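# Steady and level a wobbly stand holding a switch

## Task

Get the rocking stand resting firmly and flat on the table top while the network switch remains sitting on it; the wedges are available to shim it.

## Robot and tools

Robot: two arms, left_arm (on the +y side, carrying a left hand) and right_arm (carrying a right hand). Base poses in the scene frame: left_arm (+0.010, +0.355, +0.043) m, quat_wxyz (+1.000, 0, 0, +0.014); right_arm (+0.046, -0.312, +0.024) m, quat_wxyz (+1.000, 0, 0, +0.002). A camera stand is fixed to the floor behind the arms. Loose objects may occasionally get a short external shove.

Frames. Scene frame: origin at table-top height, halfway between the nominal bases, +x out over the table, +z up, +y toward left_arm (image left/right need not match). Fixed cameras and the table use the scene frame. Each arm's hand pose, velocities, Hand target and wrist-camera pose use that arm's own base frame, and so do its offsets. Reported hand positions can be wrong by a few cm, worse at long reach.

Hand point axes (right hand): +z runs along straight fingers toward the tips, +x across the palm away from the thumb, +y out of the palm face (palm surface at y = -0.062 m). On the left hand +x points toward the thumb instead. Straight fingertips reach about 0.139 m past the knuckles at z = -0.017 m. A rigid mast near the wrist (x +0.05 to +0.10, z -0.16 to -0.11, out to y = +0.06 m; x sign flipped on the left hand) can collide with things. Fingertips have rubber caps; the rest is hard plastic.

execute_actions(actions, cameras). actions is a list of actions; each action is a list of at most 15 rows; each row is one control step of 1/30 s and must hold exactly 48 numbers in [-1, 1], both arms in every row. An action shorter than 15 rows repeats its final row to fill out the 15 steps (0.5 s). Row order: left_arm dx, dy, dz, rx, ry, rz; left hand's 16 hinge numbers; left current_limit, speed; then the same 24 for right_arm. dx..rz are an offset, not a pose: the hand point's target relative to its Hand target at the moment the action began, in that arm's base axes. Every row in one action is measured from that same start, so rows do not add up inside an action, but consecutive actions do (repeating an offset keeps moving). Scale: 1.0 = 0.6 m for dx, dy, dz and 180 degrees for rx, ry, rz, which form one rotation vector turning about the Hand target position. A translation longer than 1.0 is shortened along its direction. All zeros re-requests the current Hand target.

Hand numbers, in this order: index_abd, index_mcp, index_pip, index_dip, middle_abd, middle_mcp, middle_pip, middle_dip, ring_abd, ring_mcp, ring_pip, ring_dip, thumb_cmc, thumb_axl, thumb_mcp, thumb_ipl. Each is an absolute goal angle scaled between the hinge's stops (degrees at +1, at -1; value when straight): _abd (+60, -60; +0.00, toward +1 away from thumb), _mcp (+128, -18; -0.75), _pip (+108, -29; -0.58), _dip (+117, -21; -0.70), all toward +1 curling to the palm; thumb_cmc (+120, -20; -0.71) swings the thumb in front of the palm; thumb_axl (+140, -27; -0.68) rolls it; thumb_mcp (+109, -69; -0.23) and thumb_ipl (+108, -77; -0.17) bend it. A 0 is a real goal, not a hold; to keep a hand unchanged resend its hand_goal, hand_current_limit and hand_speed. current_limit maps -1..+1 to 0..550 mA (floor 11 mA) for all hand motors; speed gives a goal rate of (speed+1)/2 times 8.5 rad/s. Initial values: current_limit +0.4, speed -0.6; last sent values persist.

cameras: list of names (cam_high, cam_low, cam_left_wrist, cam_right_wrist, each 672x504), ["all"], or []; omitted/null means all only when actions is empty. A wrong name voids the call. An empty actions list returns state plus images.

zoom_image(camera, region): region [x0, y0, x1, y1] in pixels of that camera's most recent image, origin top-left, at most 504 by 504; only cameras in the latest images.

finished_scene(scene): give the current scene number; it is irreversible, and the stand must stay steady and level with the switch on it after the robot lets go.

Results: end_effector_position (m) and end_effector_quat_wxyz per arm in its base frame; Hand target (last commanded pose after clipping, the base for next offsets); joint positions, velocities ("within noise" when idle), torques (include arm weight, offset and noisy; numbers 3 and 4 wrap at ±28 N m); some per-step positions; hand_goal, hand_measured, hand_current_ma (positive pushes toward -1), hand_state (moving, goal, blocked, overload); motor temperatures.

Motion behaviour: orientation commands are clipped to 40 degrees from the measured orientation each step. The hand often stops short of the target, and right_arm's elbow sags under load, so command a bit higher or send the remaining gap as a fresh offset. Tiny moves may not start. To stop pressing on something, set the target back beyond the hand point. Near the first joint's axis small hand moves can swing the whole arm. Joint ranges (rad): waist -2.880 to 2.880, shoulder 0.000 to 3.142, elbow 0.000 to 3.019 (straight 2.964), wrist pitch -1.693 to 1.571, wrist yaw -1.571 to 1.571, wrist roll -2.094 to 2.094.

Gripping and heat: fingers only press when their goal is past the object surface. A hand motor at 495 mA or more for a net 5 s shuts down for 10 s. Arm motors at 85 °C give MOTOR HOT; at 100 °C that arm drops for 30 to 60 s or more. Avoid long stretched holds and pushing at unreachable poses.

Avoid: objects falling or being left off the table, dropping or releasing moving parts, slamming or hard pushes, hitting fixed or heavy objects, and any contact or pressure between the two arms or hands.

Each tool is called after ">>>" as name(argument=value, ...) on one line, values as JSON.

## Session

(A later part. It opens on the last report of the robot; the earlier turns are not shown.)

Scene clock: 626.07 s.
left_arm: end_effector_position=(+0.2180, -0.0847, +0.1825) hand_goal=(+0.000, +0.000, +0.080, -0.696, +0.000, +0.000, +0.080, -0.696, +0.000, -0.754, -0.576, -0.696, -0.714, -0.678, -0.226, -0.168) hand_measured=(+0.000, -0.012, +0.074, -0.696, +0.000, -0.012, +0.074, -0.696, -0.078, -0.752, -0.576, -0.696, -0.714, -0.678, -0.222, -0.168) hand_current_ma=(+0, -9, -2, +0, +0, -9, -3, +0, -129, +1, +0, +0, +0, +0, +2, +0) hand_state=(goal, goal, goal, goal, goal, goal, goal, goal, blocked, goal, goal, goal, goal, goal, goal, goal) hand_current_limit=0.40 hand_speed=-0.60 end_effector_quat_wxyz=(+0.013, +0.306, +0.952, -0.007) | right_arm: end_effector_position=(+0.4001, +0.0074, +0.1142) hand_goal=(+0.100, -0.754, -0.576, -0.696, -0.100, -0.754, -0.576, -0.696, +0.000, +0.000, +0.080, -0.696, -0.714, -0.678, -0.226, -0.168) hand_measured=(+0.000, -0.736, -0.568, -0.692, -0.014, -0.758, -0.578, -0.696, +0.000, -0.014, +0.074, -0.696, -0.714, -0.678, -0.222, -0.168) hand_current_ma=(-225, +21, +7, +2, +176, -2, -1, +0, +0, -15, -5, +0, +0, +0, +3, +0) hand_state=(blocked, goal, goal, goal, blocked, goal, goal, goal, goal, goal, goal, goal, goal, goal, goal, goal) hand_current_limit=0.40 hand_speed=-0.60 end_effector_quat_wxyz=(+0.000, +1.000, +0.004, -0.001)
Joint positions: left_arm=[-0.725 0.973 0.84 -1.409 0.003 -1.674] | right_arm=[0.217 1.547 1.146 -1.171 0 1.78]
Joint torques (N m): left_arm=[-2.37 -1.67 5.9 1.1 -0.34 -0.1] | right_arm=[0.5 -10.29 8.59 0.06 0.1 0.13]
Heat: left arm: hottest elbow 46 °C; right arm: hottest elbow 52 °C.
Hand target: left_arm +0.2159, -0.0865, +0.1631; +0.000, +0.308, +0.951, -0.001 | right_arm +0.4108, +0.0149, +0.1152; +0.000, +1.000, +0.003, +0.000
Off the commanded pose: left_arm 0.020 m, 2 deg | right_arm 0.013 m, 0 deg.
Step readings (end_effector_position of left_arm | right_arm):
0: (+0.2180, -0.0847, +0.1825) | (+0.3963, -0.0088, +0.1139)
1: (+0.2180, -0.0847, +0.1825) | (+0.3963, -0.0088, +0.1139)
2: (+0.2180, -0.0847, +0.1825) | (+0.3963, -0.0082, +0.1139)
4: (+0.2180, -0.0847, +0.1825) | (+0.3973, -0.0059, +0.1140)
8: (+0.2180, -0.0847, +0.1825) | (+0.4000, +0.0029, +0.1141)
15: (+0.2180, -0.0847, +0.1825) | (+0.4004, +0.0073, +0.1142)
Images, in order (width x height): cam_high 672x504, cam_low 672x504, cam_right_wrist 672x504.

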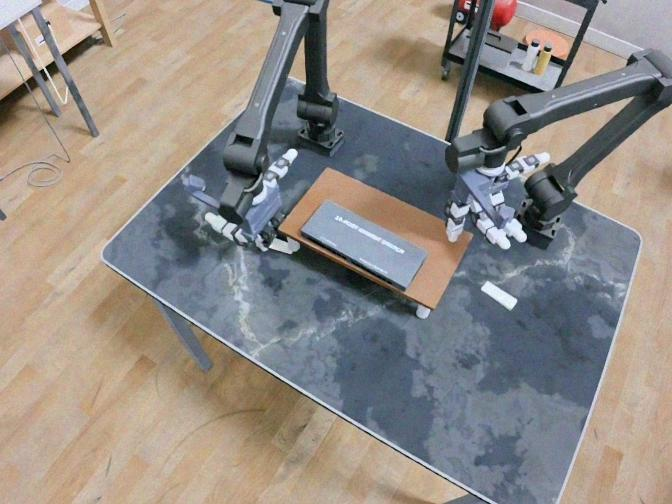

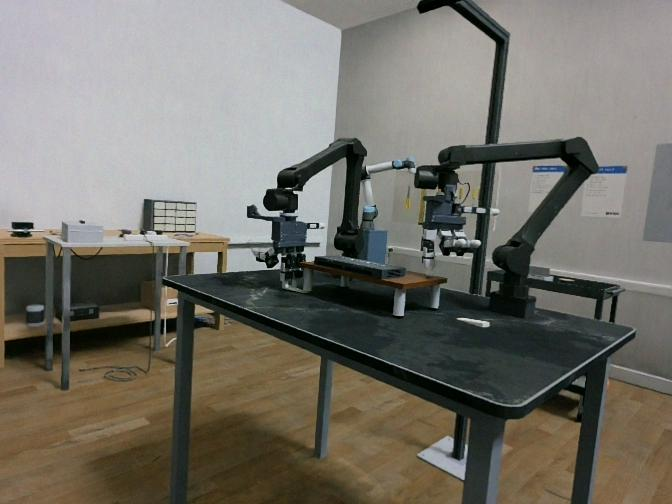

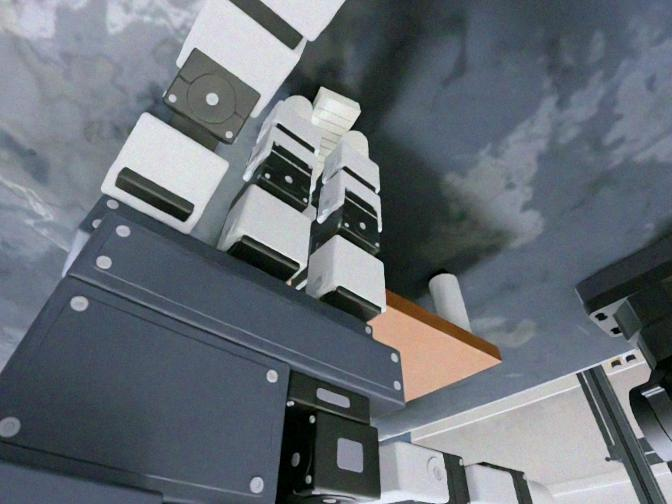

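>>> execute_actions(actions=[[[0,0,0,0,0,0, 0,0,0.08,-0.696, 0,0,0.08,-0.696, 0,-0.754,-0.576,-0.696, -0.714,-0.678,-0.226,-0.168,0.4,-0.6, -0.003,0.025,0,0,0,0, 0.1,-0.754,-0.576,-0.696, -0.1,-0.754,-0.576,-0.696, 0,0,0.08,-0.696, -0.714,-0.678,-0.226,-0.168,0.4,-0.6]]], cameras=["cam_right_wrist","cam_high","cam_low"])

>>> zoom_image(camera="cam_high", region=[220, 170, 340, 260])

>>> zoom_image(camera="cam_low", region=[270, 250, 340, 302])

>>> zoom_image(camera="cam_right_wrist", region=[200, 0, 400, 150])

Scene clock: 645.80 s.
left_arm: end_effector_position=(+0.2180, -0.0847, +0.1825) hand_goal=(+0.000, +0.000, +0.080, -0.696, +0.000, +0.000, +0.080, -0.696, +0.000, -0.754, -0.576, -0.696, -0.714, -0.678, -0.226, -0.168) hand_measured=(+0.000, -0.012, +0.074, -0.696, +0.000, -0.012, +0.074, -0.696, -0.078, -0.752, -0.576, -0.696, -0.714, -0.678, -0.222, -0.168) hand_current_ma=(+0, -9, -2, +0, +0, -9, -3, +0, -129, +1, +0, +0, +0, +0, +2, +0) hand_state=(goal, goal, goal, goal, goal, goal, goal, goal, blocked, goal, goal, goal, goal, goal, goal, goal) hand_current_limit=0.40 hand_speed=-0.60 end_effector_quat_wxyz=(+0.013, +0.306, +0.952, -0.007) | right_arm: end_effector_position=(+0.3994, +0.0104, +0.1161) hand_goal=(+0.100, -0.754, -0.576, -0.696, -0.100, -0.754, -0.576, -0.696, +0.000, +0.000, +0.080, -0.696, -0.714, -0.678, -0.226, -0.168) hand_measured=(+0.002, -0.730, -0.576, -0.694, -0.020, -0.758, -0.578, -0.696, +0.000, -0.014, +0.074, -0.696, -0.714, -0.678, -0.222, -0.168) hand_current_ma=(-216, +34, +0, +0, +161, -2, -1, +0, +0, -15, -5, +0, +0, +0, +3, +0) hand_state=(blocked, blocked, goal, goal, blocked, goal, goal, goal, goal, goal, goal, goal, goal, goal, goal, goal) hand_current_limit=0.40 hand_speed=-0.60 end_effector_quat_wxyz=(+0.007, +1.000, +0.003, +0.000)
Joint positions: left_arm=[-0.725 0.973 0.84 -1.409 0.003 -1.674] | right_arm=[0.229 1.548 1.149 -1.175 0.013 1.793]
Joint torques (N m): left_arm=[-2.37 -1.73 5.9 1.11 -0.34 -0.1] | right_arm=[1.96 -10.05 8.69 0.21 -0.41 0.32]
Heat: left arm: hottest elbow 45 °C; right arm: hottest elbow 53 °C.
Hand target: left_arm +0.2159, -0.0865, +0.1631; +0.000, +0.308, +0.951, -0.001 | right_arm +0.4089, +0.0300, +0.1152; +0.000, +1.000, +0.003, +0.000
Off the commanded pose: left_arm 0.020 m, 2 deg | right_arm 0.022 m, 1 deg.
Step readings (end_effector_position of left_arm | right_arm):
0: (+0.2180, -0.0847, +0.1825) | (+0.4001, +0.0074, +0.1142)
1: (+0.2180, -0.0847, +0.1825) | (+0.4000, +0.0076, +0.1142)
2: (+0.2180, -0.0847, +0.1825) | (+0.3998, +0.0086, +0.1142)
4: (+0.2180, -0.0847, +0.1825) | (+0.3997, +0.0094, +0.1147)
8: (+0.2180, -0.0847, +0.1825) | (+0.3999, +0.0102, +0.1159)
15: (+0.2180, -0.0847, +0.1825) | (+0.3995, +0.0103, +0.1161)
Images, in order (width x height): cam_high 672x504, cam_low 672x504, cam_right_wrist 672x504.

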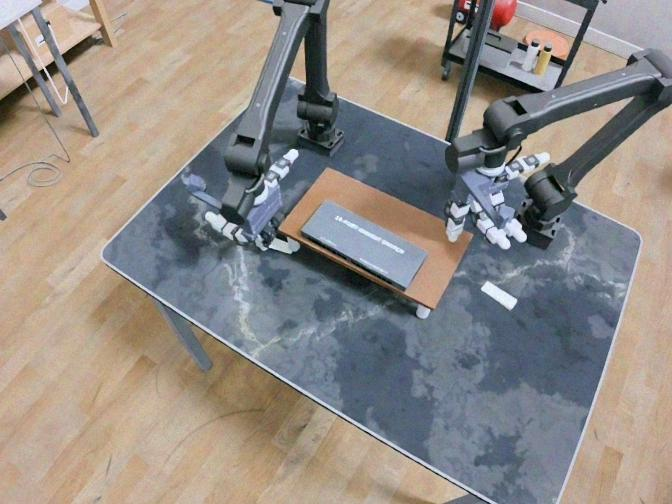

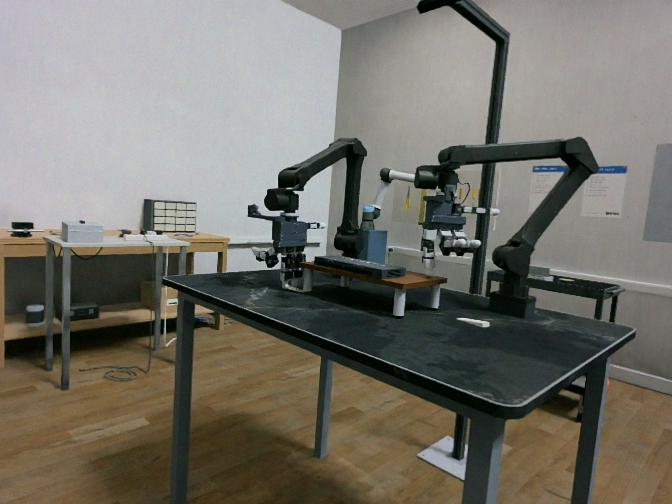

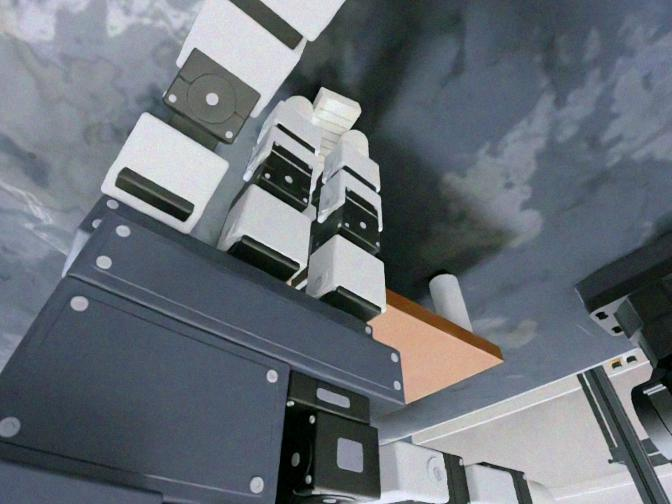

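Scaled by 4.200 from the camera's 672x504 image, which has a finer 960x720 frame.

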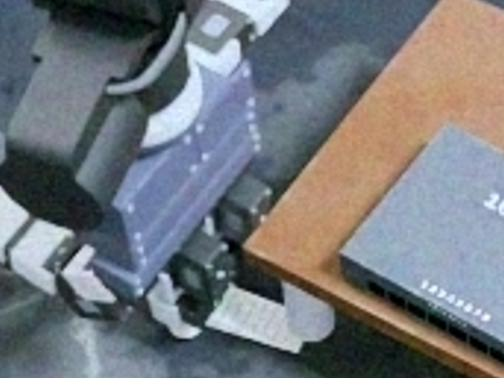

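Scaled by 7.200 from the camera's 672x504 image, which has a finer 960x720 frame.

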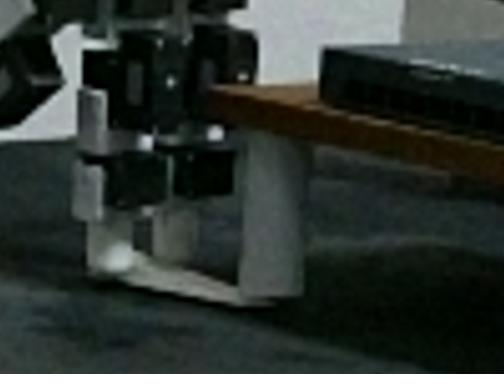

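Scaled by 2.520 from the camera's 672x504 image, which has a finer 960x720 frame.

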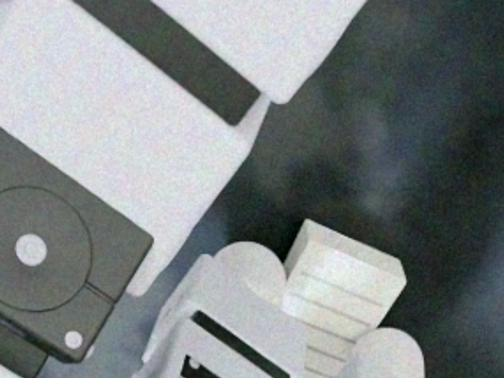

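>>> execute_actions(actions=[[[0,0,0,0,0,0, 0,0,0.08,-0.696, 0,0,0.08,-0.696, 0,-0.754,-0.576,-0.696, -0.714,-0.678,-0.226,-0.168,0.4,-0.6, 0,-0.033,0.005,0,0,0, 0,-0.754,-0.576,-0.696, -0.02,-0.754,-0.576,-0.696, 0,0,0.08,-0.696, -0.714,-0.678,-0.226,-0.168,0.4,-0.8]],[[0,0,0,0,0,0, 0,0,0.08,-0.696, 0,0,0.08,-0.696, 0,-0.754,-0.576,-0.696, -0.714,-0.678,-0.226,-0.168,0.4,-0.6, 0,0,0,0,0,0, -0.12,-0.754,-0.576,-0.696, 0.1,-0.754,-0.576,-0.696, 0,0,0.08,-0.696, -0.714,-0.678,-0.226,-0.168,0.4,-0.8]],[[0,0,0,0,0,0, 0,0,0.08,-0.696, 0,0,0.08,-0.696, 0,-0.754,-0.576,-0.696, -0.714,-0.678,-0.226,-0.168,0.4,-0.6, 0,0,0.05,0,0,0, -0.12,-0.754,-0.576,-0.696, 0.1,-0.754,-0.576,-0.696, 0,0,0.08,-0.696, -0.714,-0.678,-0.226,-0.168,0.4,-0.6]]], cameras=["cam_right_wrist","cam_high","cam_low"])

>>> zoom_image(camera="cam_high", region=[220, 170, 340, 260])

>>> zoom_image(camera="cam_right_wrist", region=[200, 0, 400, 150])

Scene clock: 665.00 s.
left_arm: end_effector_position=(+0.2180, -0.0847, +0.1825) hand_goal=(+0.000, +0.000, +0.080, -0.696, +0.000, +0.000, +0.080, -0.696, +0.000, -0.754, -0.576, -0.696, -0.714, -0.678, -0.226, -0.168) hand_measured=(+0.000, -0.012, +0.074, -0.696, +0.000, -0.012, +0.074, -0.696, -0.078, -0.752, -0.576, -0.696, -0.714, -0.678, -0.222, -0.168) hand_current_ma=(+0, -9, -2, +0, +0, -9, -3, +0, -129, +1, +0, +0, +0, +0, +2, +0) hand_state=(goal, goal, goal, goal, goal, goal, goal, goal, blocked, goal, goal, goal, goal, goal, goal, goal) hand_current_limit=0.40 hand_speed=-0.60 end_effector_quat_wxyz=(+0.013, +0.306, +0.952, -0.007) | right_arm: end_effector_position=(+0.3949, +0.0092, +0.1305) hand_goal=(-0.120, -0.754, -0.576, -0.696, +0.100, -0.754, -0.576, -0.696, +0.000, +0.000, +0.080, -0.696, -0.714, -0.678, -0.226, -0.168) hand_measured=(-0.116, -0.738, -0.576, -0.694, +0.098, -0.756, -0.578, -0.696, +0.000, -0.014, +0.074, -0.696, -0.714, -0.678, -0.222, -0.168) hand_current_ma=(+2, +20, +0, +0, -1, +0, -1, +0, +0, -15, -5, +0, +0, +0, +3, +0) hand_state=(goal, goal, goal, goal, goal, goal, goal, goal, goal, goal, goal, goal, goal, goal, goal, goal) hand_current_limit=0.40 hand_speed=-0.60 end_effector_quat_wxyz=(+0.007, +1.000, +0.003, -0.021)
Joint positions: left_arm=[-0.725 0.973 0.84 -1.409 0.003 -1.674] | right_arm=[0.225 1.548 1.187 -1.253 0.004 1.79]
Joint torques (N m): left_arm=[-2.43 -1.67 5.91 1.11 -0.34 -0.1] | right_arm=[-0.73 -14.1 9.17 -0.17 -0.04 -0.04]
Heat: left arm: hottest elbow 45 °C; right arm: hottest elbow 53 °C.
Hand target: left_arm +0.2159, -0.0865, +0.1631; +0.000, +0.308, +0.951, -0.001 | right_arm +0.4088, +0.0101, +0.1481; -0.001, +1.000, +0.003, +0.000
Off the commanded pose: left_arm 0.020 m, 2 deg | right_arm 0.023 m, 3 deg.
Step readings (end_effector_position of left_arm | right_arm):
0: (+0.2180, -0.0847, +0.1825) | (+0.3994, +0.0104, +0.1161)
1: (+0.2180, -0.0847, +0.1825) | (+0.3994, +0.0104, +0.1161)
2: (+0.2180, -0.0847, +0.1825) | (+0.3993, +0.0103, +0.1161)
4: (+0.2180, -0.0847, +0.1825) | (+0.3993, +0.0102, +0.1161)
8: (+0.2180, -0.0847, +0.1825) | (+0.3994, +0.0097, +0.1159)
15: (+0.2180, -0.0847, +0.1825) | (+0.3994, +0.0096, +0.1158)
16: (+0.2180, -0.0847, +0.1825) | (+0.3994, +0.0096, +0.1158)
17: (+0.2180, -0.0847, +0.1825) | (+0.3994, +0.0096, +0.1158)
19: (+0.2180, -0.0847, +0.1825) | (+0.3994, +0.0095, +0.1157)
23: (+0.2180, -0.0847, +0.1825) | (+0.3994, +0.0096, +0.1157)
30: (+0.2180, -0.0847, +0.1825) | (+0.3994, +0.0096, +0.1157)
31: (+0.2180, -0.0847, +0.1825) | (+0.3991, +0.0095, +0.1157)
32: (+0.2180, -0.0847, +0.1825) | (+0.3979, +0.0092, +0.1165)
34: (+0.2180, -0.0847, +0.1825) | (+0.3954, +0.0091, +0.1196)
38: (+0.2180, -0.0847, +0.1825) | (+0.3949, +0.0091, +0.1272)
45: (+0.2180, -0.0847, +0.1825) | (+0.3952, +0.0093, +0.1304)
Images, in order (width x height): cam_high 672x504, cam_low 672x504, cam_right_wrist 672x504.

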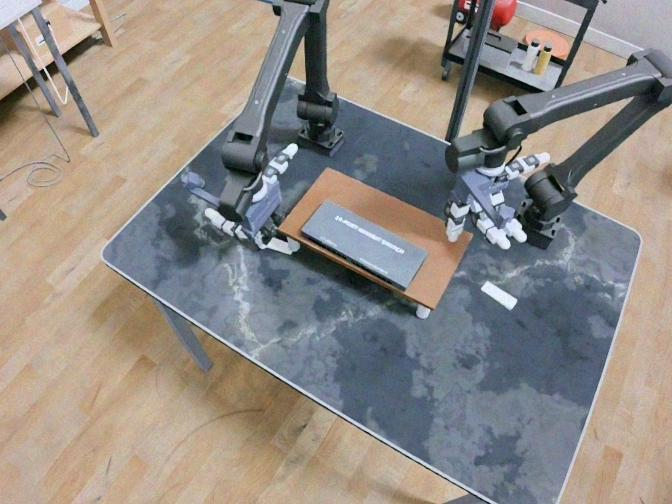

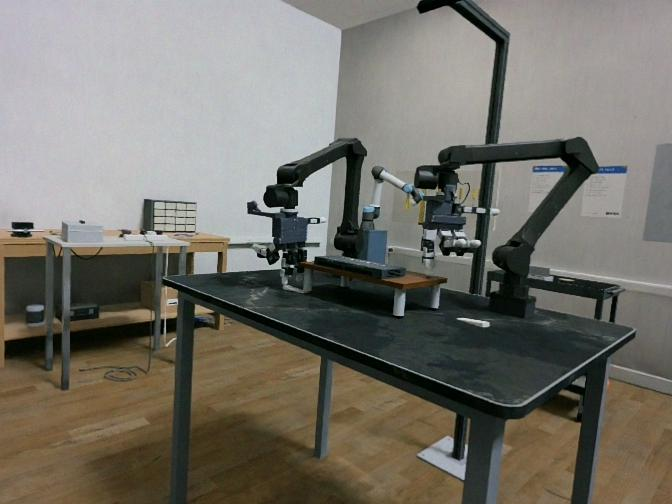

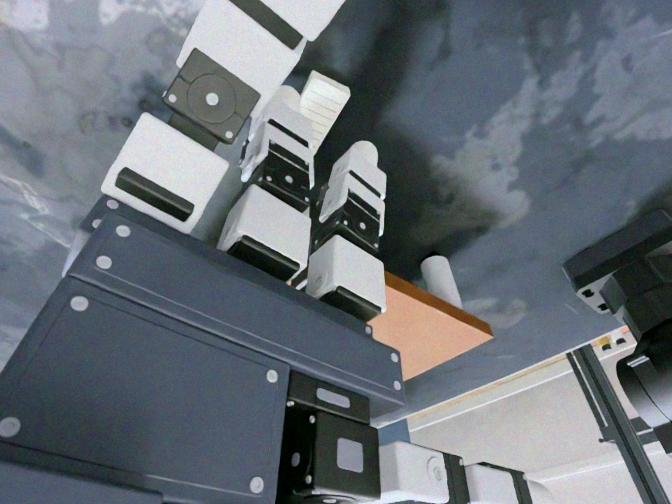

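Scaled by 4.200 from the camera's 672x504 image, which has a finer 960x720 frame.

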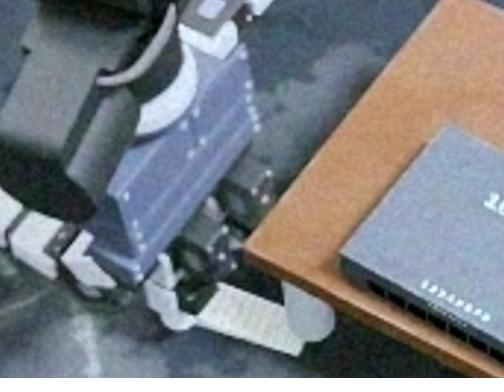

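Scaled by 2.520 from the camera's 672x504 image, which has a finer 960x720 frame.

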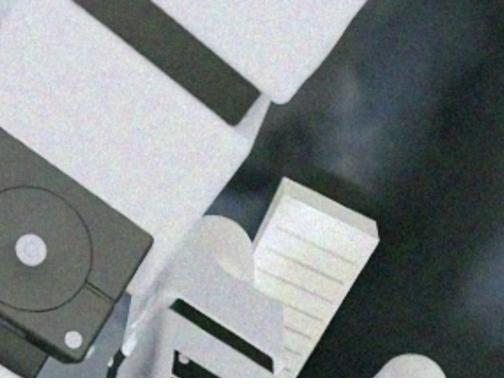

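>>> execute_actions(actions=[[[0,0,0,0,0,0, 0,0,0.08,-0.696, 0,0,0.08,-0.696, 0,-0.754,-0.576,-0.696, -0.714,-0.678,-0.226,-0.168,0.4,-0.6, 0.03,-0.0877,0,0,0,0.063, -0.12,-0.754,-0.576,-0.696, 0.1,-0.754,-0.576,-0.696, 0,0,0.08,-0.696, -0.714,-0.678,-0.226,-0.168,0.4,-0.6]],[[0,0,0,0,0,0, 0,0,0.08,-0.696, 0,0,0.08,-0.696, 0,-0.754,-0.576,-0.696, -0.714,-0.678,-0.226,-0.168,0.4,-0.6, 0,0,0,0,0,0, 0.1,-0.754,-0.576,-0.696, -0.1,-0.754,-0.576,-0.696, 0,0,0.08,-0.696, -0.714,-0.678,-0.226,-0.168,0.4,-0.6]]], cameras=["cam_right_wrist","cam_high","cam_low"])

>>> zoom_image(camera="cam_high", region=[220, 170, 340, 260])

>>> zoom_image(camera="cam_right_wrist", region=[200, 0, 400, 150])

Scene clock: 700.13 s.
left_arm: end_effector_position=(+0.2180, -0.0847, +0.1825) hand_goal=(+0.000, +0.000, +0.080, -0.696, +0.000, +0.000, +0.080, -0.696, +0.000, -0.754, -0.576, -0.696, -0.714, -0.678, -0.226, -0.168) hand_measured=(+0.000, -0.012, +0.074, -0.696, +0.000, -0.012, +0.074, -0.696, -0.078, -0.752, -0.576, -0.696, -0.714, -0.678, -0.222, -0.168) hand_current_ma=(+0, -9, -2, +0, +0, -9, -3, +0, -129, +1, +0, +0, +0, +0, +2, +0) hand_state=(goal, goal, goal, goal, goal, goal, goal, goal, blocked, goal, goal, goal, goal, goal, goal, goal) hand_current_limit=0.40 hand_speed=-0.60 end_effector_quat_wxyz=(+0.013, +0.306, +0.952, -0.007) | right_arm: end_effector_position=(+0.4192, -0.0421, +0.1349) hand_goal=(+0.100, -0.754, -0.576, -0.696, -0.100, -0.754, -0.576, -0.696, +0.000, +0.000, +0.080, -0.696, -0.714, -0.678, -0.226, -0.168) hand_measured=(+0.092, -0.750, -0.576, -0.694, -0.094, -0.754, -0.578, -0.696, +0.000, -0.014, +0.074, -0.696, -0.714, -0.678, -0.222, -0.168) hand_current_ma=(-5, +2, +0, +0, +4, +0, -1, +0, +0, -15, -5, +0, +0, +0, +3, +0) hand_state=(goal, goal, goal, goal, goal, goal, goal, goal, goal, goal, goal, goal, goal, goal, goal, goal) hand_current_limit=0.40 hand_speed=-0.60 end_effector_quat_wxyz=(+0.001, +0.995, +0.097, -0.015)
Joint positions: left_arm=[-0.725 0.973 0.84 -1.409 0.003 -1.674] | right_arm=[0.109 1.533 1.187 -1.253 0.002 1.486]
Joint torques (N m): left_arm=[-2.43 -1.67 5.9 1.1 -0.34 -0.1] | right_arm=[-0.44 -14.21 7.9 -0.03 0.09 -0.11]
Motor temperatures (°C): left_arm=[31 33 44 33 31 31] | right_arm=[31 33 56 31 30 33]
Heat: left arm: hottest elbow 44 °C; right arm: hottest elbow 56 °C.
Hand target: left_arm +0.2159, -0.0865, +0.1631; +0.000, +0.308, +0.951, -0.001 | right_arm +0.4268, -0.0426, +0.1481; +0.000, +0.995, +0.101, +0.000
Off the commanded pose: left_arm 0.020 m, 2 deg | right_arm 0.015 m, 2 deg.
Step readings (end_effector_position of left_arm | right_arm):
0: (+0.2180, -0.0847, +0.1825) | (+0.3949, +0.0092, +0.1305)
1: (+0.2180, -0.0847, +0.1825) | (+0.3952, +0.0089, +0.1305)
2: (+0.2180, -0.0847, +0.1825) | (+0.3970, +0.0058, +0.1305)
4: (+0.2180, -0.0847, +0.1825) | (+0.4015, -0.0007, +0.1312)
8: (+0.2180, -0.0847, +0.1825) | (+0.4098, -0.0261, +0.1340)
15: (+0.2180, -0.0847, +0.1825) | (+0.4162, -0.0426, +0.1354)
16: (+0.2180, -0.0847, +0.1825) | (+0.4167, -0.0424, +0.1352)
17: (+0.2180, -0.0847, +0.1825) | (+0.4172, -0.0424, +0.1352)
19: (+0.2180, -0.0847, +0.1825) | (+0.4178, -0.0421, +0.1350)
23: (+0.2180, -0.0847, +0.1825) | (+0.4187, -0.0421, +0.1350)
30: (+0.2180, -0.0847, +0.1825) | (+0.4191, -0.0421, +0.1349)
Images, in order (width x height): cam_high 672x504, cam_low 672x504, cam_right_wrist 672x504.

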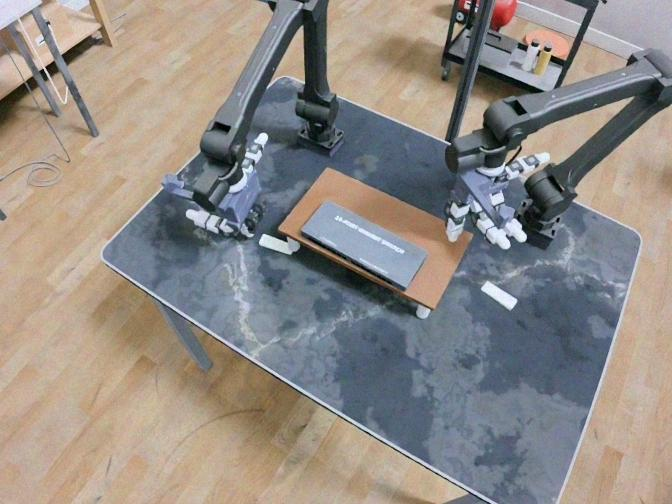

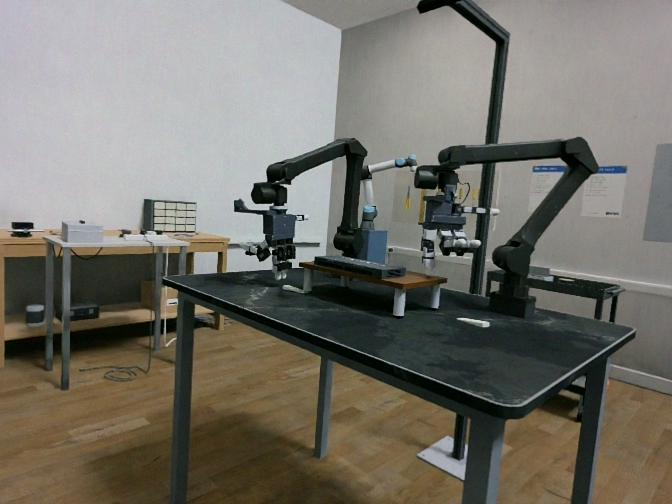

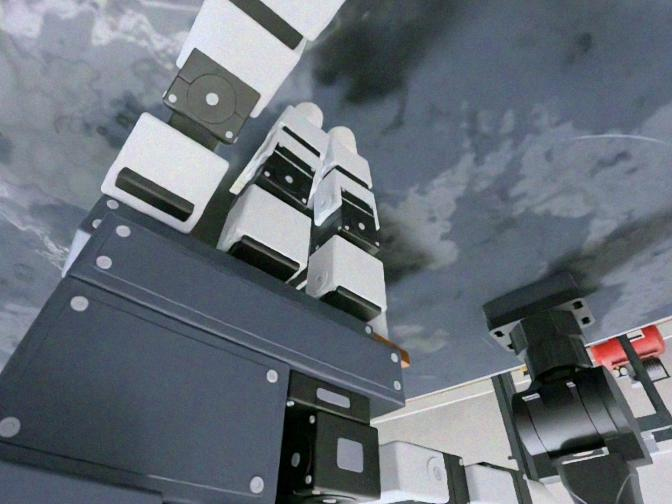

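Scaled by 4.200 from the camera's 672x504 image, which has a finer 960x720 frame.

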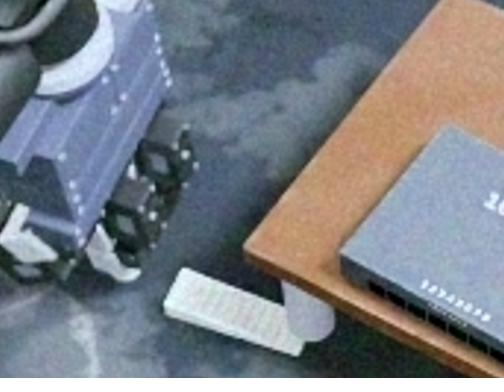

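Scaled by 2.520 from the camera's 672x504 image, which has a finer 960x720 frame.

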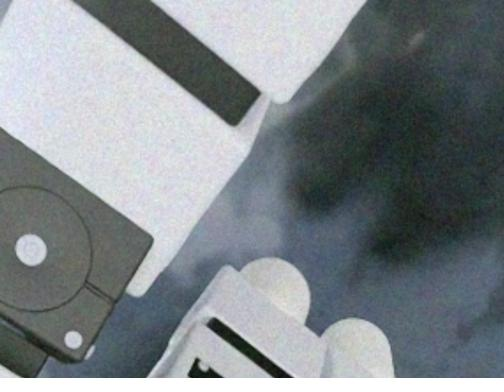

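>>> execute_actions(actions=[[[0,0,0,0,0,0, 0,0,0.08,-0.696, 0,0,0.08,-0.696, 0,-0.754,-0.576,-0.696, -0.714,-0.678,-0.226,-0.168,0.4,-0.6, 0,0,-0.042,0,0,0, 0.1,-0.754,-0.576,-0.696, -0.1,-0.754,-0.576,-0.696, 0,0,0.08,-0.696, -0.714,-0.678,-0.226,-0.168,0.4,-0.6]]], cameras=["cam_right_wrist","cam_high","cam_low"])

>>> zoom_image(camera="cam_high", region=[220, 170, 340, 260])

>>> zoom_image(camera="cam_low", region=[270, 250, 340, 302])

Scene clock: 715.33 s.
left_arm: end_effector_position=(+0.2180, -0.0847, +0.1825) hand_goal=(+0.000, +0.000, +0.080, -0.696, +0.000, +0.000, +0.080, -0.696, +0.000, -0.754, -0.576, -0.696, -0.714, -0.678, -0.226, -0.168) hand_measured=(+0.000, -0.012, +0.074, -0.696, +0.000, -0.012, +0.074, -0.696, -0.078, -0.752, -0.576, -0.696, -0.714, -0.678, -0.222, -0.168) hand_current_ma=(+0, -9, -2, +0, +0, -9, -3, +0, -129, +1, +0, +0, +0, +0, +2, +0) hand_state=(goal, goal, goal, goal, goal, goal, goal, goal, blocked, goal, goal, goal, goal, goal, goal, goal) hand_current_limit=0.40 hand_speed=-0.60 end_effector_quat_wxyz=(+0.013, +0.306, +0.952, -0.007) | right_arm: end_effector_position=(+0.4239, -0.0416, +0.1275) hand_goal=(+0.100, -0.754, -0.576, -0.696, -0.100, -0.754, -0.576, -0.696, +0.000, +0.000, +0.080, -0.696, -0.714, -0.678, -0.226, -0.168) hand_measured=(+0.092, -0.750, -0.576, -0.694, -0.094, -0.754, -0.578, -0.696, +0.000, -0.014, +0.074, -0.696, -0.714, -0.678, -0.222, -0.168) hand_current_ma=(-5, +2, +0, +0, +4, +0, -1, +0, +0, -15, -5, +0, +0, +0, +3, +0) hand_state=(goal, goal, goal, goal, goal, goal, goal, goal, goal, goal, goal, goal, goal, goal, goal, goal) hand_current_limit=0.40 hand_speed=-0.60 end_effector_quat_wxyz=(+0.001, +0.995, +0.097, +0.000)
Joint positions: left_arm=[-0.725 0.973 0.84 -1.409 0.003 -1.674] | right_arm=[0.109 1.533 1.168 -1.205 0.002 1.485]
Joint torques (N m): left_arm=[-2.43 -1.67 5.9 1.1 -0.34 -0.1] | right_arm=[-0.44 -11.93 6.06 0.92 0.08 -0.11]
Motor temperatures (°C): left_arm=[31 33 43 33 31 31] | right_arm=[31 34 55 31 30 33]
Heat: left arm: hottest elbow 43 °C; right arm: hottest elbow 55 °C.
Hand target: left_arm +0.2159, -0.0865, +0.1631; +0.000, +0.308, +0.951, -0.001 | right_arm +0.4270, -0.0425, +0.1229; +0.000, +0.995, +0.101, +0.000
Off the commanded pose: left_arm 0.020 m, 2 deg | right_arm 0.006 m, 0 deg.
Step readings (end_effector_position of left_arm | right_arm):
0: (+0.2180, -0.0847, +0.1825) | (+0.4193, -0.0421, +0.1349)
1: (+0.2180, -0.0847, +0.1825) | (+0.4193, -0.0421, +0.1349)
2: (+0.2180, -0.0847, +0.1825) | (+0.4197, -0.0421, +0.1349)
4: (+0.2180, -0.0847, +0.1825) | (+0.4220, -0.0418, +0.1339)
8: (+0.2180, -0.0847, +0.1825) | (+0.4243, -0.0415, +0.1300)
15: (+0.2180, -0.0847, +0.1825) | (+0.4235, -0.0416, +0.1275)
Images, in order (width x height): cam_high 672x504, cam_low 672x504, cam_right_wrist 672x504.

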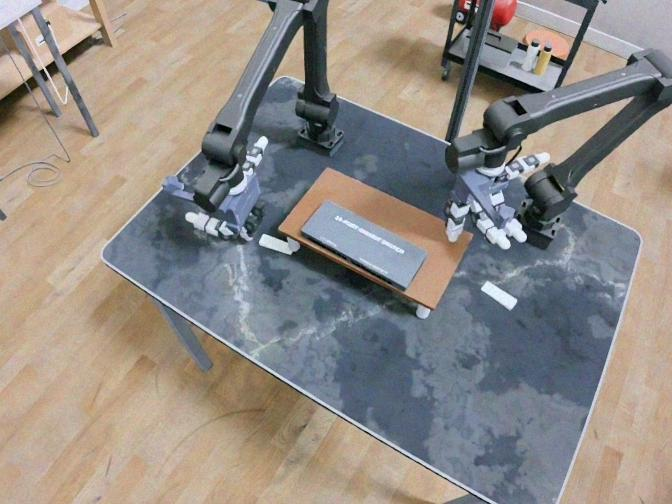

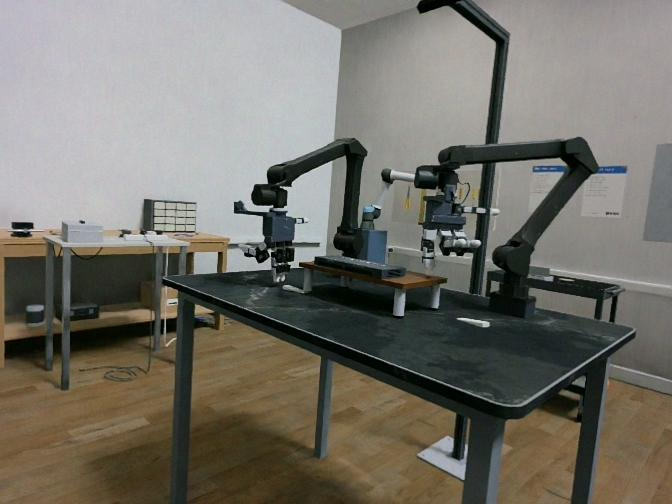

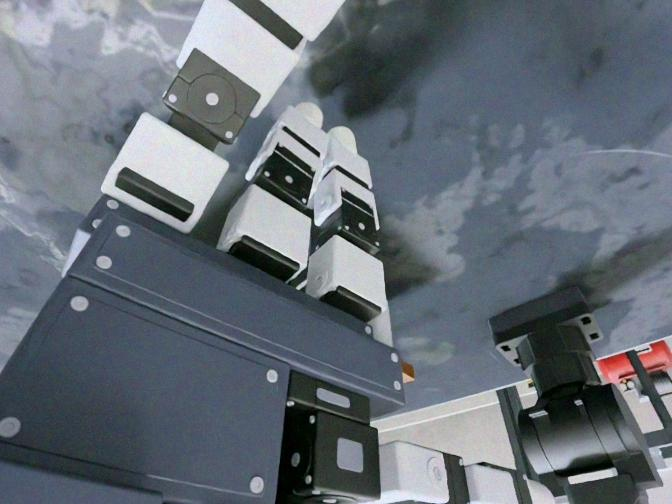

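Scaled by 4.200 from the camera's 672x504 image, which has a finer 960x720 frame.

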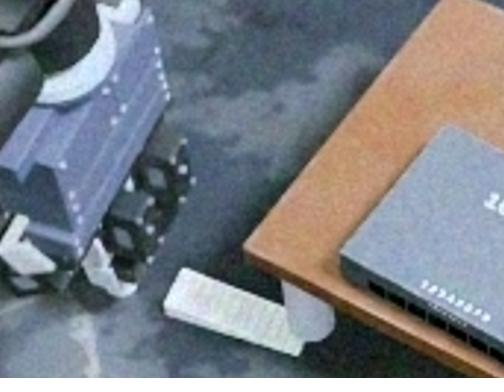

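Scaled by 7.200 from the camera's 672x504 image, which has a finer 960x720 frame.

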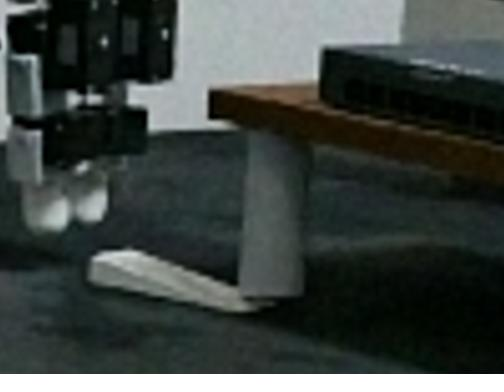

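>>> execute_actions(actions=[[[0,0,0,0,0,0, 0,0,0.08,-0.696, 0,0,0.08,-0.696, 0,-0.754,-0.576,-0.696, -0.714,-0.678,-0.226,-0.168,0.4,-0.6, 0.002,0,-0.03,0,0,0, 0.1,-0.754,-0.576,-0.696, -0.1,-0.754,-0.576,-0.696, 0,0,0.08,-0.696, -0.714,-0.678,-0.226,-0.168,0.4,-0.6]]], cameras=["cam_high","cam_low"])

>>> zoom_image(camera="cam_high", region=[220, 170, 340, 260])

>>> zoom_image(camera="cam_low", region=[270, 250, 340, 302])

Scene clock: 737.40 s.
left_arm: end_effector_position=(+0.2180, -0.0847, +0.1825) hand_goal=(+0.000, +0.000, +0.080, -0.696, +0.000, +0.000, +0.080, -0.696, +0.000, -0.754, -0.576, -0.696, -0.714, -0.678, -0.226, -0.168) hand_measured=(+0.000, -0.012, +0.074, -0.696, +0.000, -0.012, +0.074, -0.696, -0.078, -0.752, -0.576, -0.696, -0.714, -0.678, -0.222, -0.168) hand_current_ma=(+0, -9, -2, +0, +0, -9, -3, +0, -129, +1, +0, +0, +0, +0, +2, +0) hand_state=(goal, goal, goal, goal, goal, goal, goal, goal, blocked, goal, goal, goal, goal, goal, goal, goal) hand_current_limit=0.40 hand_speed=-0.60 end_effector_quat_wxyz=(+0.013, +0.306, +0.952, -0.007) | right_arm: end_effector_position=(+0.4248, -0.0414, +0.1118) hand_goal=(+0.100, -0.754, -0.576, -0.696, -0.100, -0.754, -0.576, -0.696, +0.000, +0.000, +0.080, -0.696, -0.714, -0.678, -0.226, -0.168) hand_measured=(+0.092, -0.750, -0.576, -0.694, -0.094, -0.754, -0.578, -0.696, +0.000, -0.014, +0.074, -0.696, -0.714, -0.678, -0.222, -0.168) hand_current_ma=(-5, +2, +0, +0, +4, +0, -1, +0, +0, -15, -5, +0, +0, +0, +3, +0) hand_state=(goal, goal, goal, goal, goal, goal, goal, goal, goal, goal, goal, goal, goal, goal, goal, goal) hand_current_limit=0.40 hand_speed=-0.60 end_effector_quat_wxyz=(+0.001, +0.995, +0.097, +0.003)
Joint positions: left_arm=[-0.725 0.973 0.84 -1.409 0.003 -1.674] | right_arm=[0.109 1.548 1.141 -1.158 0.001 1.485]
Joint torques (N m): left_arm=[-2.43 -1.73 5.91 1.1 -0.34 -0.1] | right_arm=[-0.5 -11.05 6.06 0.85 0.07 -0.11]
Heat: left arm: hottest elbow 43 °C; right arm: hottest elbow 51 °C.
Hand target: left_arm +0.2159, -0.0865, +0.1631; +0.000, +0.308, +0.951, -0.001 | right_arm +0.4281, -0.0425, +0.1049; -0.001, +0.995, +0.101, +0.000
Off the commanded pose: left_arm 0.020 m, 2 deg | right_arm 0.008 m, 1 deg.
Step readings (end_effector_position of left_arm | right_arm):
0: (+0.2180, -0.0847, +0.1825) | (+0.4239, -0.0416, +0.1275)
1: (+0.2180, -0.0847, +0.1825) | (+0.4239, -0.0416, +0.1273)
2: (+0.2180, -0.0847, +0.1825) | (+0.4242, -0.0415, +0.1264)
4: (+0.2180, -0.0847, +0.1825) | (+0.4252, -0.0414, +0.1238)
8: (+0.2180, -0.0847, +0.1825) | (+0.4244, -0.0415, +0.1164)
15: (+0.2180, -0.0847, +0.1825) | (+0.4245, -0.0414, +0.1119)
Images, in order (width x height): cam_high 672x504, cam_low 672x504.

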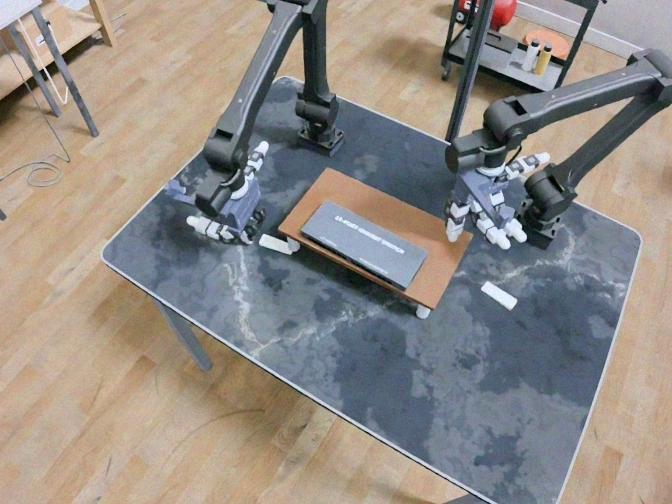

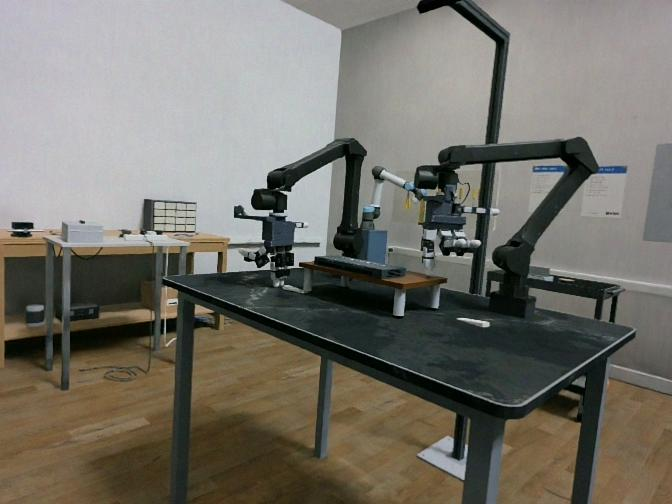

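Scaled by 4.200 from the camera's 672x504 image, which has a finer 960x720 frame.

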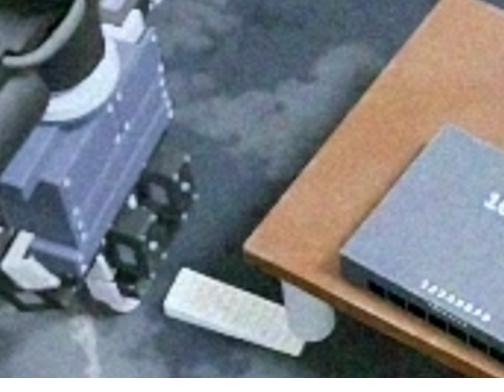

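Scaled by 7.200 from the camera's 672x504 image, which has a finer 960x720 frame.

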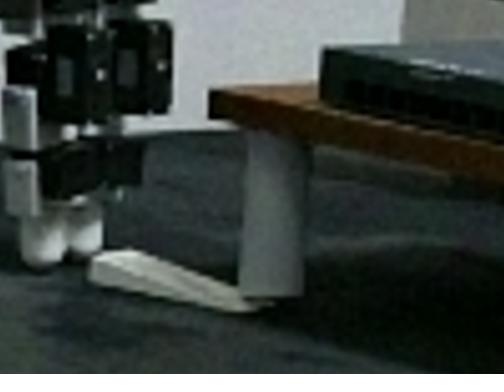

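>>> execute_actions(actions=[[[0,0,0,0,0,0, 0,0,0.08,-0.696, 0,0,0.08,-0.696, 0,-0.754,-0.576,-0.696, -0.714,-0.678,-0.226,-0.168,0.4,-0.6, -0.010,0.035,0,0,0,0, 0.1,-0.754,-0.576,-0.696, -0.1,-0.754,-0.576,-0.696, 0,0,0.08,-0.696, -0.714,-0.678,-0.226,-0.168,0.4,-0.6]],[[0,0,0,0,0,0, 0,0,0.08,-0.696, 0,0,0.08,-0.696, 0,-0.754,-0.576,-0.696, -0.714,-0.678,-0.226,-0.168,0.4,-0.6, -0.01,0.03,0,0,0,0, 0.1,-0.754,-0.576,-0.696, -0.1,-0.754,-0.576,-0.696, 0,0,0.08,-0.696, -0.714,-0.678,-0.226,-0.168,0.4,-0.6]]], cameras=["cam_high","cam_low"])

>>> zoom_image(camera="cam_high", region=[220, 170, 340, 260])

>>> zoom_image(camera="cam_low", region=[270, 250, 340, 302])

Scene clock: 757.93 s.
left_arm: end_effector_position=(+0.2180, -0.0847, +0.1825) hand_goal=(+0.000, +0.000, +0.080, -0.696, +0.000, +0.000, +0.080, -0.696, +0.000, -0.754, -0.576, -0.696, -0.714, -0.678, -0.226, -0.168) hand_measured=(+0.000, -0.012, +0.074, -0.696, +0.000, -0.012, +0.074, -0.696, -0.078, -0.752, -0.576, -0.696, -0.714, -0.678, -0.222, -0.168) hand_current_ma=(+0, -9, -2, +0, +0, -9, -3, +0, -129, +1, +0, +0, +0, +0, +2, +0) hand_state=(goal, goal, goal, goal, goal, goal, goal, goal, blocked, goal, goal, goal, goal, goal, goal, goal) hand_current_limit=0.40 hand_speed=-0.60 end_effector_quat_wxyz=(+0.013, +0.306, +0.952, -0.007) | right_arm: end_effector_position=(+0.4186, -0.0119, +0.1096) hand_goal=(+0.100, -0.754, -0.576, -0.696, -0.100, -0.754, -0.576, -0.696, +0.000, +0.000, +0.080, -0.696, -0.714, -0.678, -0.226, -0.168) hand_measured=(+0.092, -0.752, -0.576, -0.694, -0.094, -0.728, -0.556, -0.686, +0.000, -0.014, +0.074, -0.696, -0.714, -0.678, -0.222, -0.168) hand_current_ma=(-5, +1, +0, +0, +3, +40, +24, +10, +0, -15, -5, +0, +0, +0, +3, +0) hand_state=(goal, goal, goal, goal, goal, blocked, goal, goal, goal, goal, goal, goal, goal, goal, goal, goal) hand_current_limit=0.40 hand_speed=-0.60 end_effector_quat_wxyz=(+0.003, +0.995, +0.100, +0.001)
Joint positions: left_arm=[-0.725 0.973 0.84 -1.409 0.003 -1.674] | right_arm=[0.181 1.548 1.133 -1.155 0.007 1.551]
Joint torques (N m): left_arm=[-2.43 -1.67 5.91 1.1 -0.34 -0.1] | right_arm=[1.03 -12.45 5.31 0.77 -0.12 0.15]
Heat: left arm: hottest elbow 43 °C; right arm: hottest elbow 51 °C.
Hand target: left_arm +0.2159, -0.0865, +0.1631; +0.000, +0.308, +0.951, -0.001 | right_arm +0.4162, -0.0035, +0.1050; +0.000, +0.995, +0.102, +0.000
Off the commanded pose: left_arm 0.020 m, 2 deg | right_arm 0.010 m, 0 deg.
Step readings (end_effector_position of left_arm | right_arm):
0: (+0.2180, -0.0847, +0.1825) | (+0.4249, -0.0414, +0.1118)
1: (+0.2180, -0.0847, +0.1825) | (+0.4249, -0.0414, +0.1118)
2: (+0.2180, -0.0847, +0.1825) | (+0.4248, -0.0412, +0.1118)
4: (+0.2180, -0.0847, +0.1825) | (+0.4242, -0.0397, +0.1112)
8: (+0.2180, -0.0847, +0.1825) | (+0.4228, -0.0322, +0.1100)
15: (+0.2180, -0.0847, +0.1825) | (+0.4223, -0.0267, +0.1100)
16: (+0.2180, -0.0847, +0.1825) | (+0.4223, -0.0266, +0.1100)
17: (+0.2180, -0.0847, +0.1825) | (+0.4220, -0.0251, +0.1100)
19: (+0.2180, -0.0847, +0.1825) | (+0.4211, -0.0231, +0.1096)
23: (+0.2180, -0.0847, +0.1825) | (+0.4198, -0.0157, +0.1095)
30: (+0.2180, -0.0847, +0.1825) | (+0.4189, -0.0118, +0.1095)
Images, in order (width x height): cam_high 672x504, cam_low 672x504.

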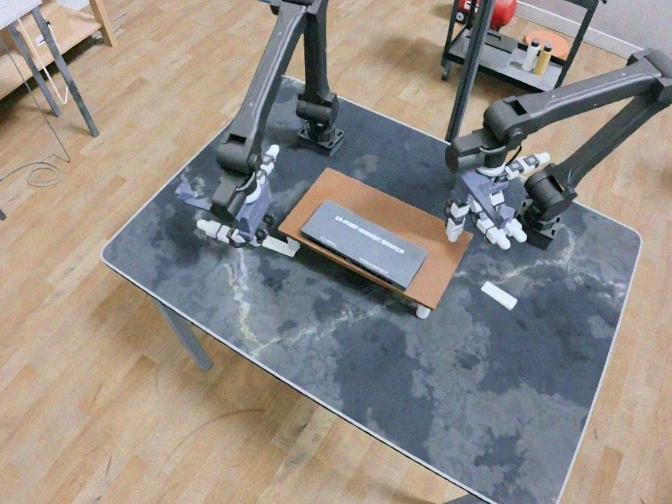

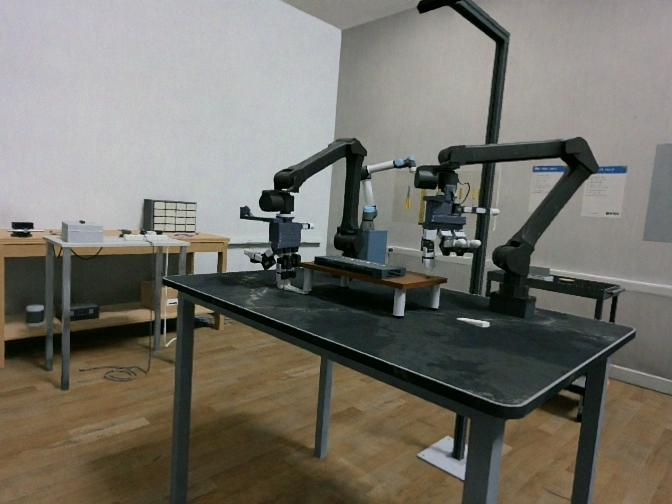

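Scaled by 4.200 from the camera's 672x504 image, which has a finer 960x720 frame.

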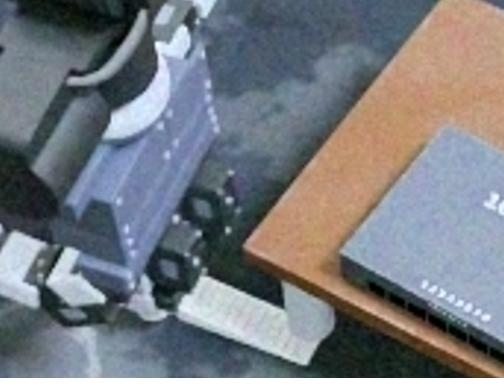

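Scaled by 7.200 from the camera's 672x504 image, which has a finer 960x720 frame.

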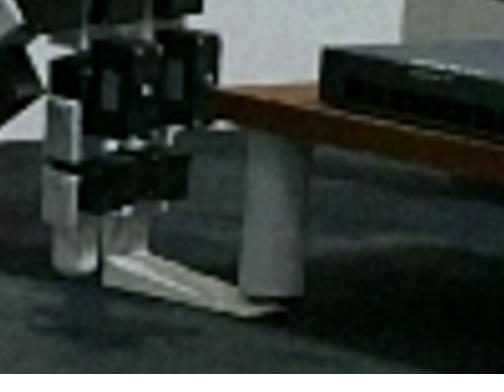

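>>> execute_actions(actions=[[[0,0,0,0,0,0, 0,0,0.08,-0.696, 0,0,0.08,-0.696, 0,-0.754,-0.576,-0.696, -0.714,-0.678,-0.226,-0.168,0.4,-0.6, -0.004,0.022,0,0,0,0, 0.1,-0.754,-0.576,-0.696, -0.1,-0.754,-0.576,-0.696, 0,0,0.08,-0.696, -0.714,-0.678,-0.226,-0.168,0.4,-0.6]]], cameras=["cam_high","cam_low"])

>>> zoom_image(camera="cam_high", region=[220, 170, 340, 260])

>>> zoom_image(camera="cam_low", region=[270, 250, 340, 302])

Scene clock: 771.43 s.
left_arm: end_effector_position=(+0.2180, -0.0847, +0.1825) hand_goal=(+0.000, +0.000, +0.080, -0.696, +0.000, +0.000, +0.080, -0.696, +0.000, -0.754, -0.576, -0.696, -0.714, -0.678, -0.226, -0.168) hand_measured=(+0.000, -0.012, +0.074, -0.696, +0.000, -0.012, +0.074, -0.696, -0.078, -0.752, -0.576, -0.696, -0.714, -0.678, -0.222, -0.168) hand_current_ma=(+0, -9, -2, +0, +0, -9, -3, +0, -129, +1, +0, +0, +0, +0, +2, +0) hand_state=(goal, goal, goal, goal, goal, goal, goal, goal, blocked, goal, goal, goal, goal, goal, goal, goal) hand_current_limit=0.40 hand_speed=-0.60 end_effector_quat_wxyz=(+0.013, +0.306, +0.952, -0.007) | right_arm: end_effector_position=(+0.4161, +0.0013, +0.1097) hand_goal=(+0.100, -0.754, -0.576, -0.696, -0.100, -0.754, -0.576, -0.696, +0.000, +0.000, +0.080, -0.696, -0.714, -0.678, -0.226, -0.168) hand_measured=(+0.092, -0.752, -0.576, -0.694, -0.094, -0.728, -0.556, -0.686, +0.000, -0.014, +0.074, -0.696, -0.714, -0.678, -0.222, -0.168) hand_current_ma=(-5, +1, +0, +0, +3, +40, +24, +10, +0, -15, -5, +0, +0, +0, +3, +0) hand_state=(goal, goal, goal, goal, goal, blocked, goal, goal, goal, goal, goal, goal, goal, goal, goal, goal) hand_current_limit=0.40 hand_speed=-0.60 end_effector_quat_wxyz=(+0.004, +0.995, +0.100, +0.001)
Joint positions: left_arm=[-0.725 0.973 0.84 -1.409 0.003 -1.674] | right_arm=[0.213 1.548 1.133 -1.155 0.008 1.583]
Joint torques (N m): left_arm=[-2.37 -1.67 5.9 1.1 -0.34 -0.1] | right_arm=[0.85 -12.51 5.42 0.8 -0.16 0.14]
Motor temperatures (°C): left_arm=[31 32 43 33 31 31] | right_arm=[31 34 50 31 30 33]
Heat: left arm: hottest elbow 43 °C; right arm: hottest elbow 50 °C.
Hand target: left_arm +0.2159, -0.0865, +0.1631; +0.000, +0.308, +0.951, -0.001 | right_arm +0.4138, +0.0097, +0.1050; +0.000, +0.995, +0.102, +0.000
Off the commanded pose: left_arm 0.020 m, 2 deg | right_arm 0.010 m, 1 deg.
Step readings (end_effector_position of left_arm | right_arm):
0: (+0.2180, -0.0847, +0.1825) | (+0.4186, -0.0119, +0.1096)
1: (+0.2180, -0.0847, +0.1825) | (+0.4185, -0.0119, +0.1096)
2: (+0.2180, -0.0847, +0.1825) | (+0.4183, -0.0116, +0.1096)
4: (+0.2180, -0.0847, +0.1825) | (+0.4179, -0.0098, +0.1097)
8: (+0.2180, -0.0847, +0.1825) | (+0.4170, -0.0026, +0.1097)
15: (+0.2180, -0.0847, +0.1825) | (+0.4162, +0.0013, +0.1097)
Images, in order (width x height): cam_high 672x504, cam_low 672x504.

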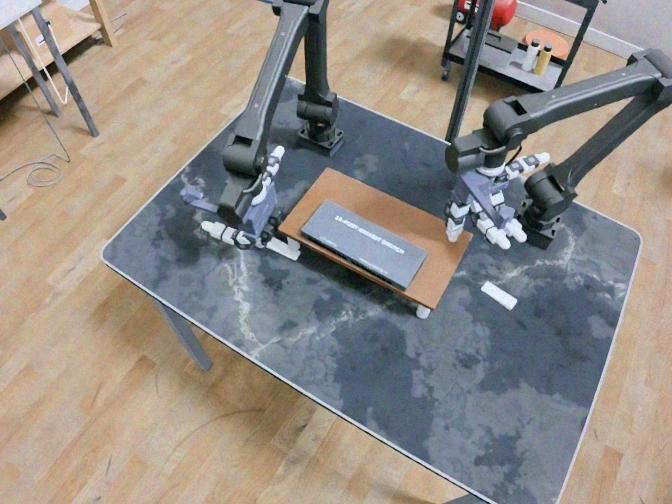

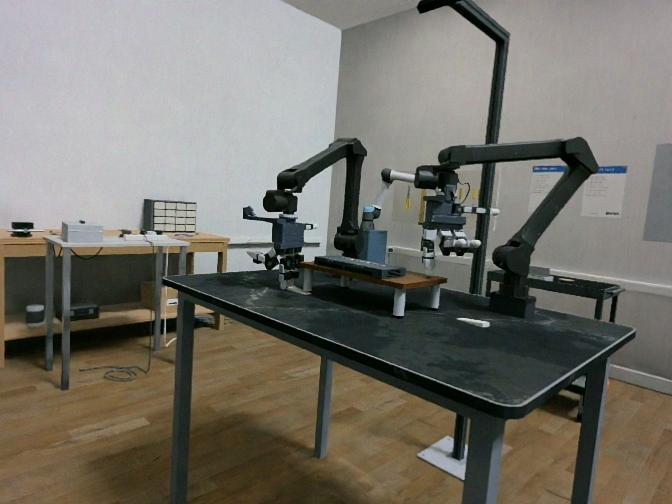

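Scaled by 4.200 from the camera's 672x504 image, which has a finer 960x720 frame.

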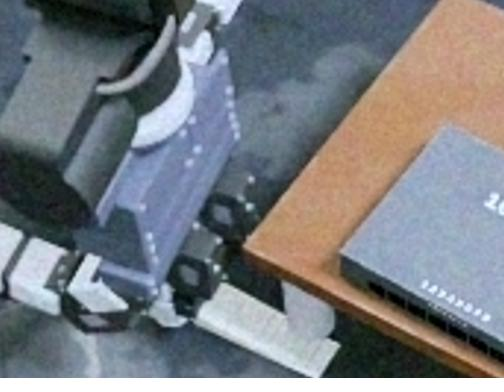

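Scaled by 7.200 from the camera's 672x504 image, which has a finer 960x720 frame.

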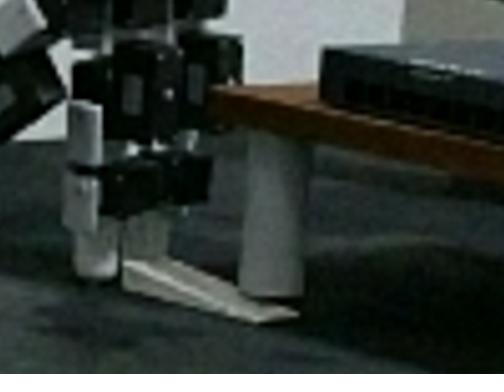

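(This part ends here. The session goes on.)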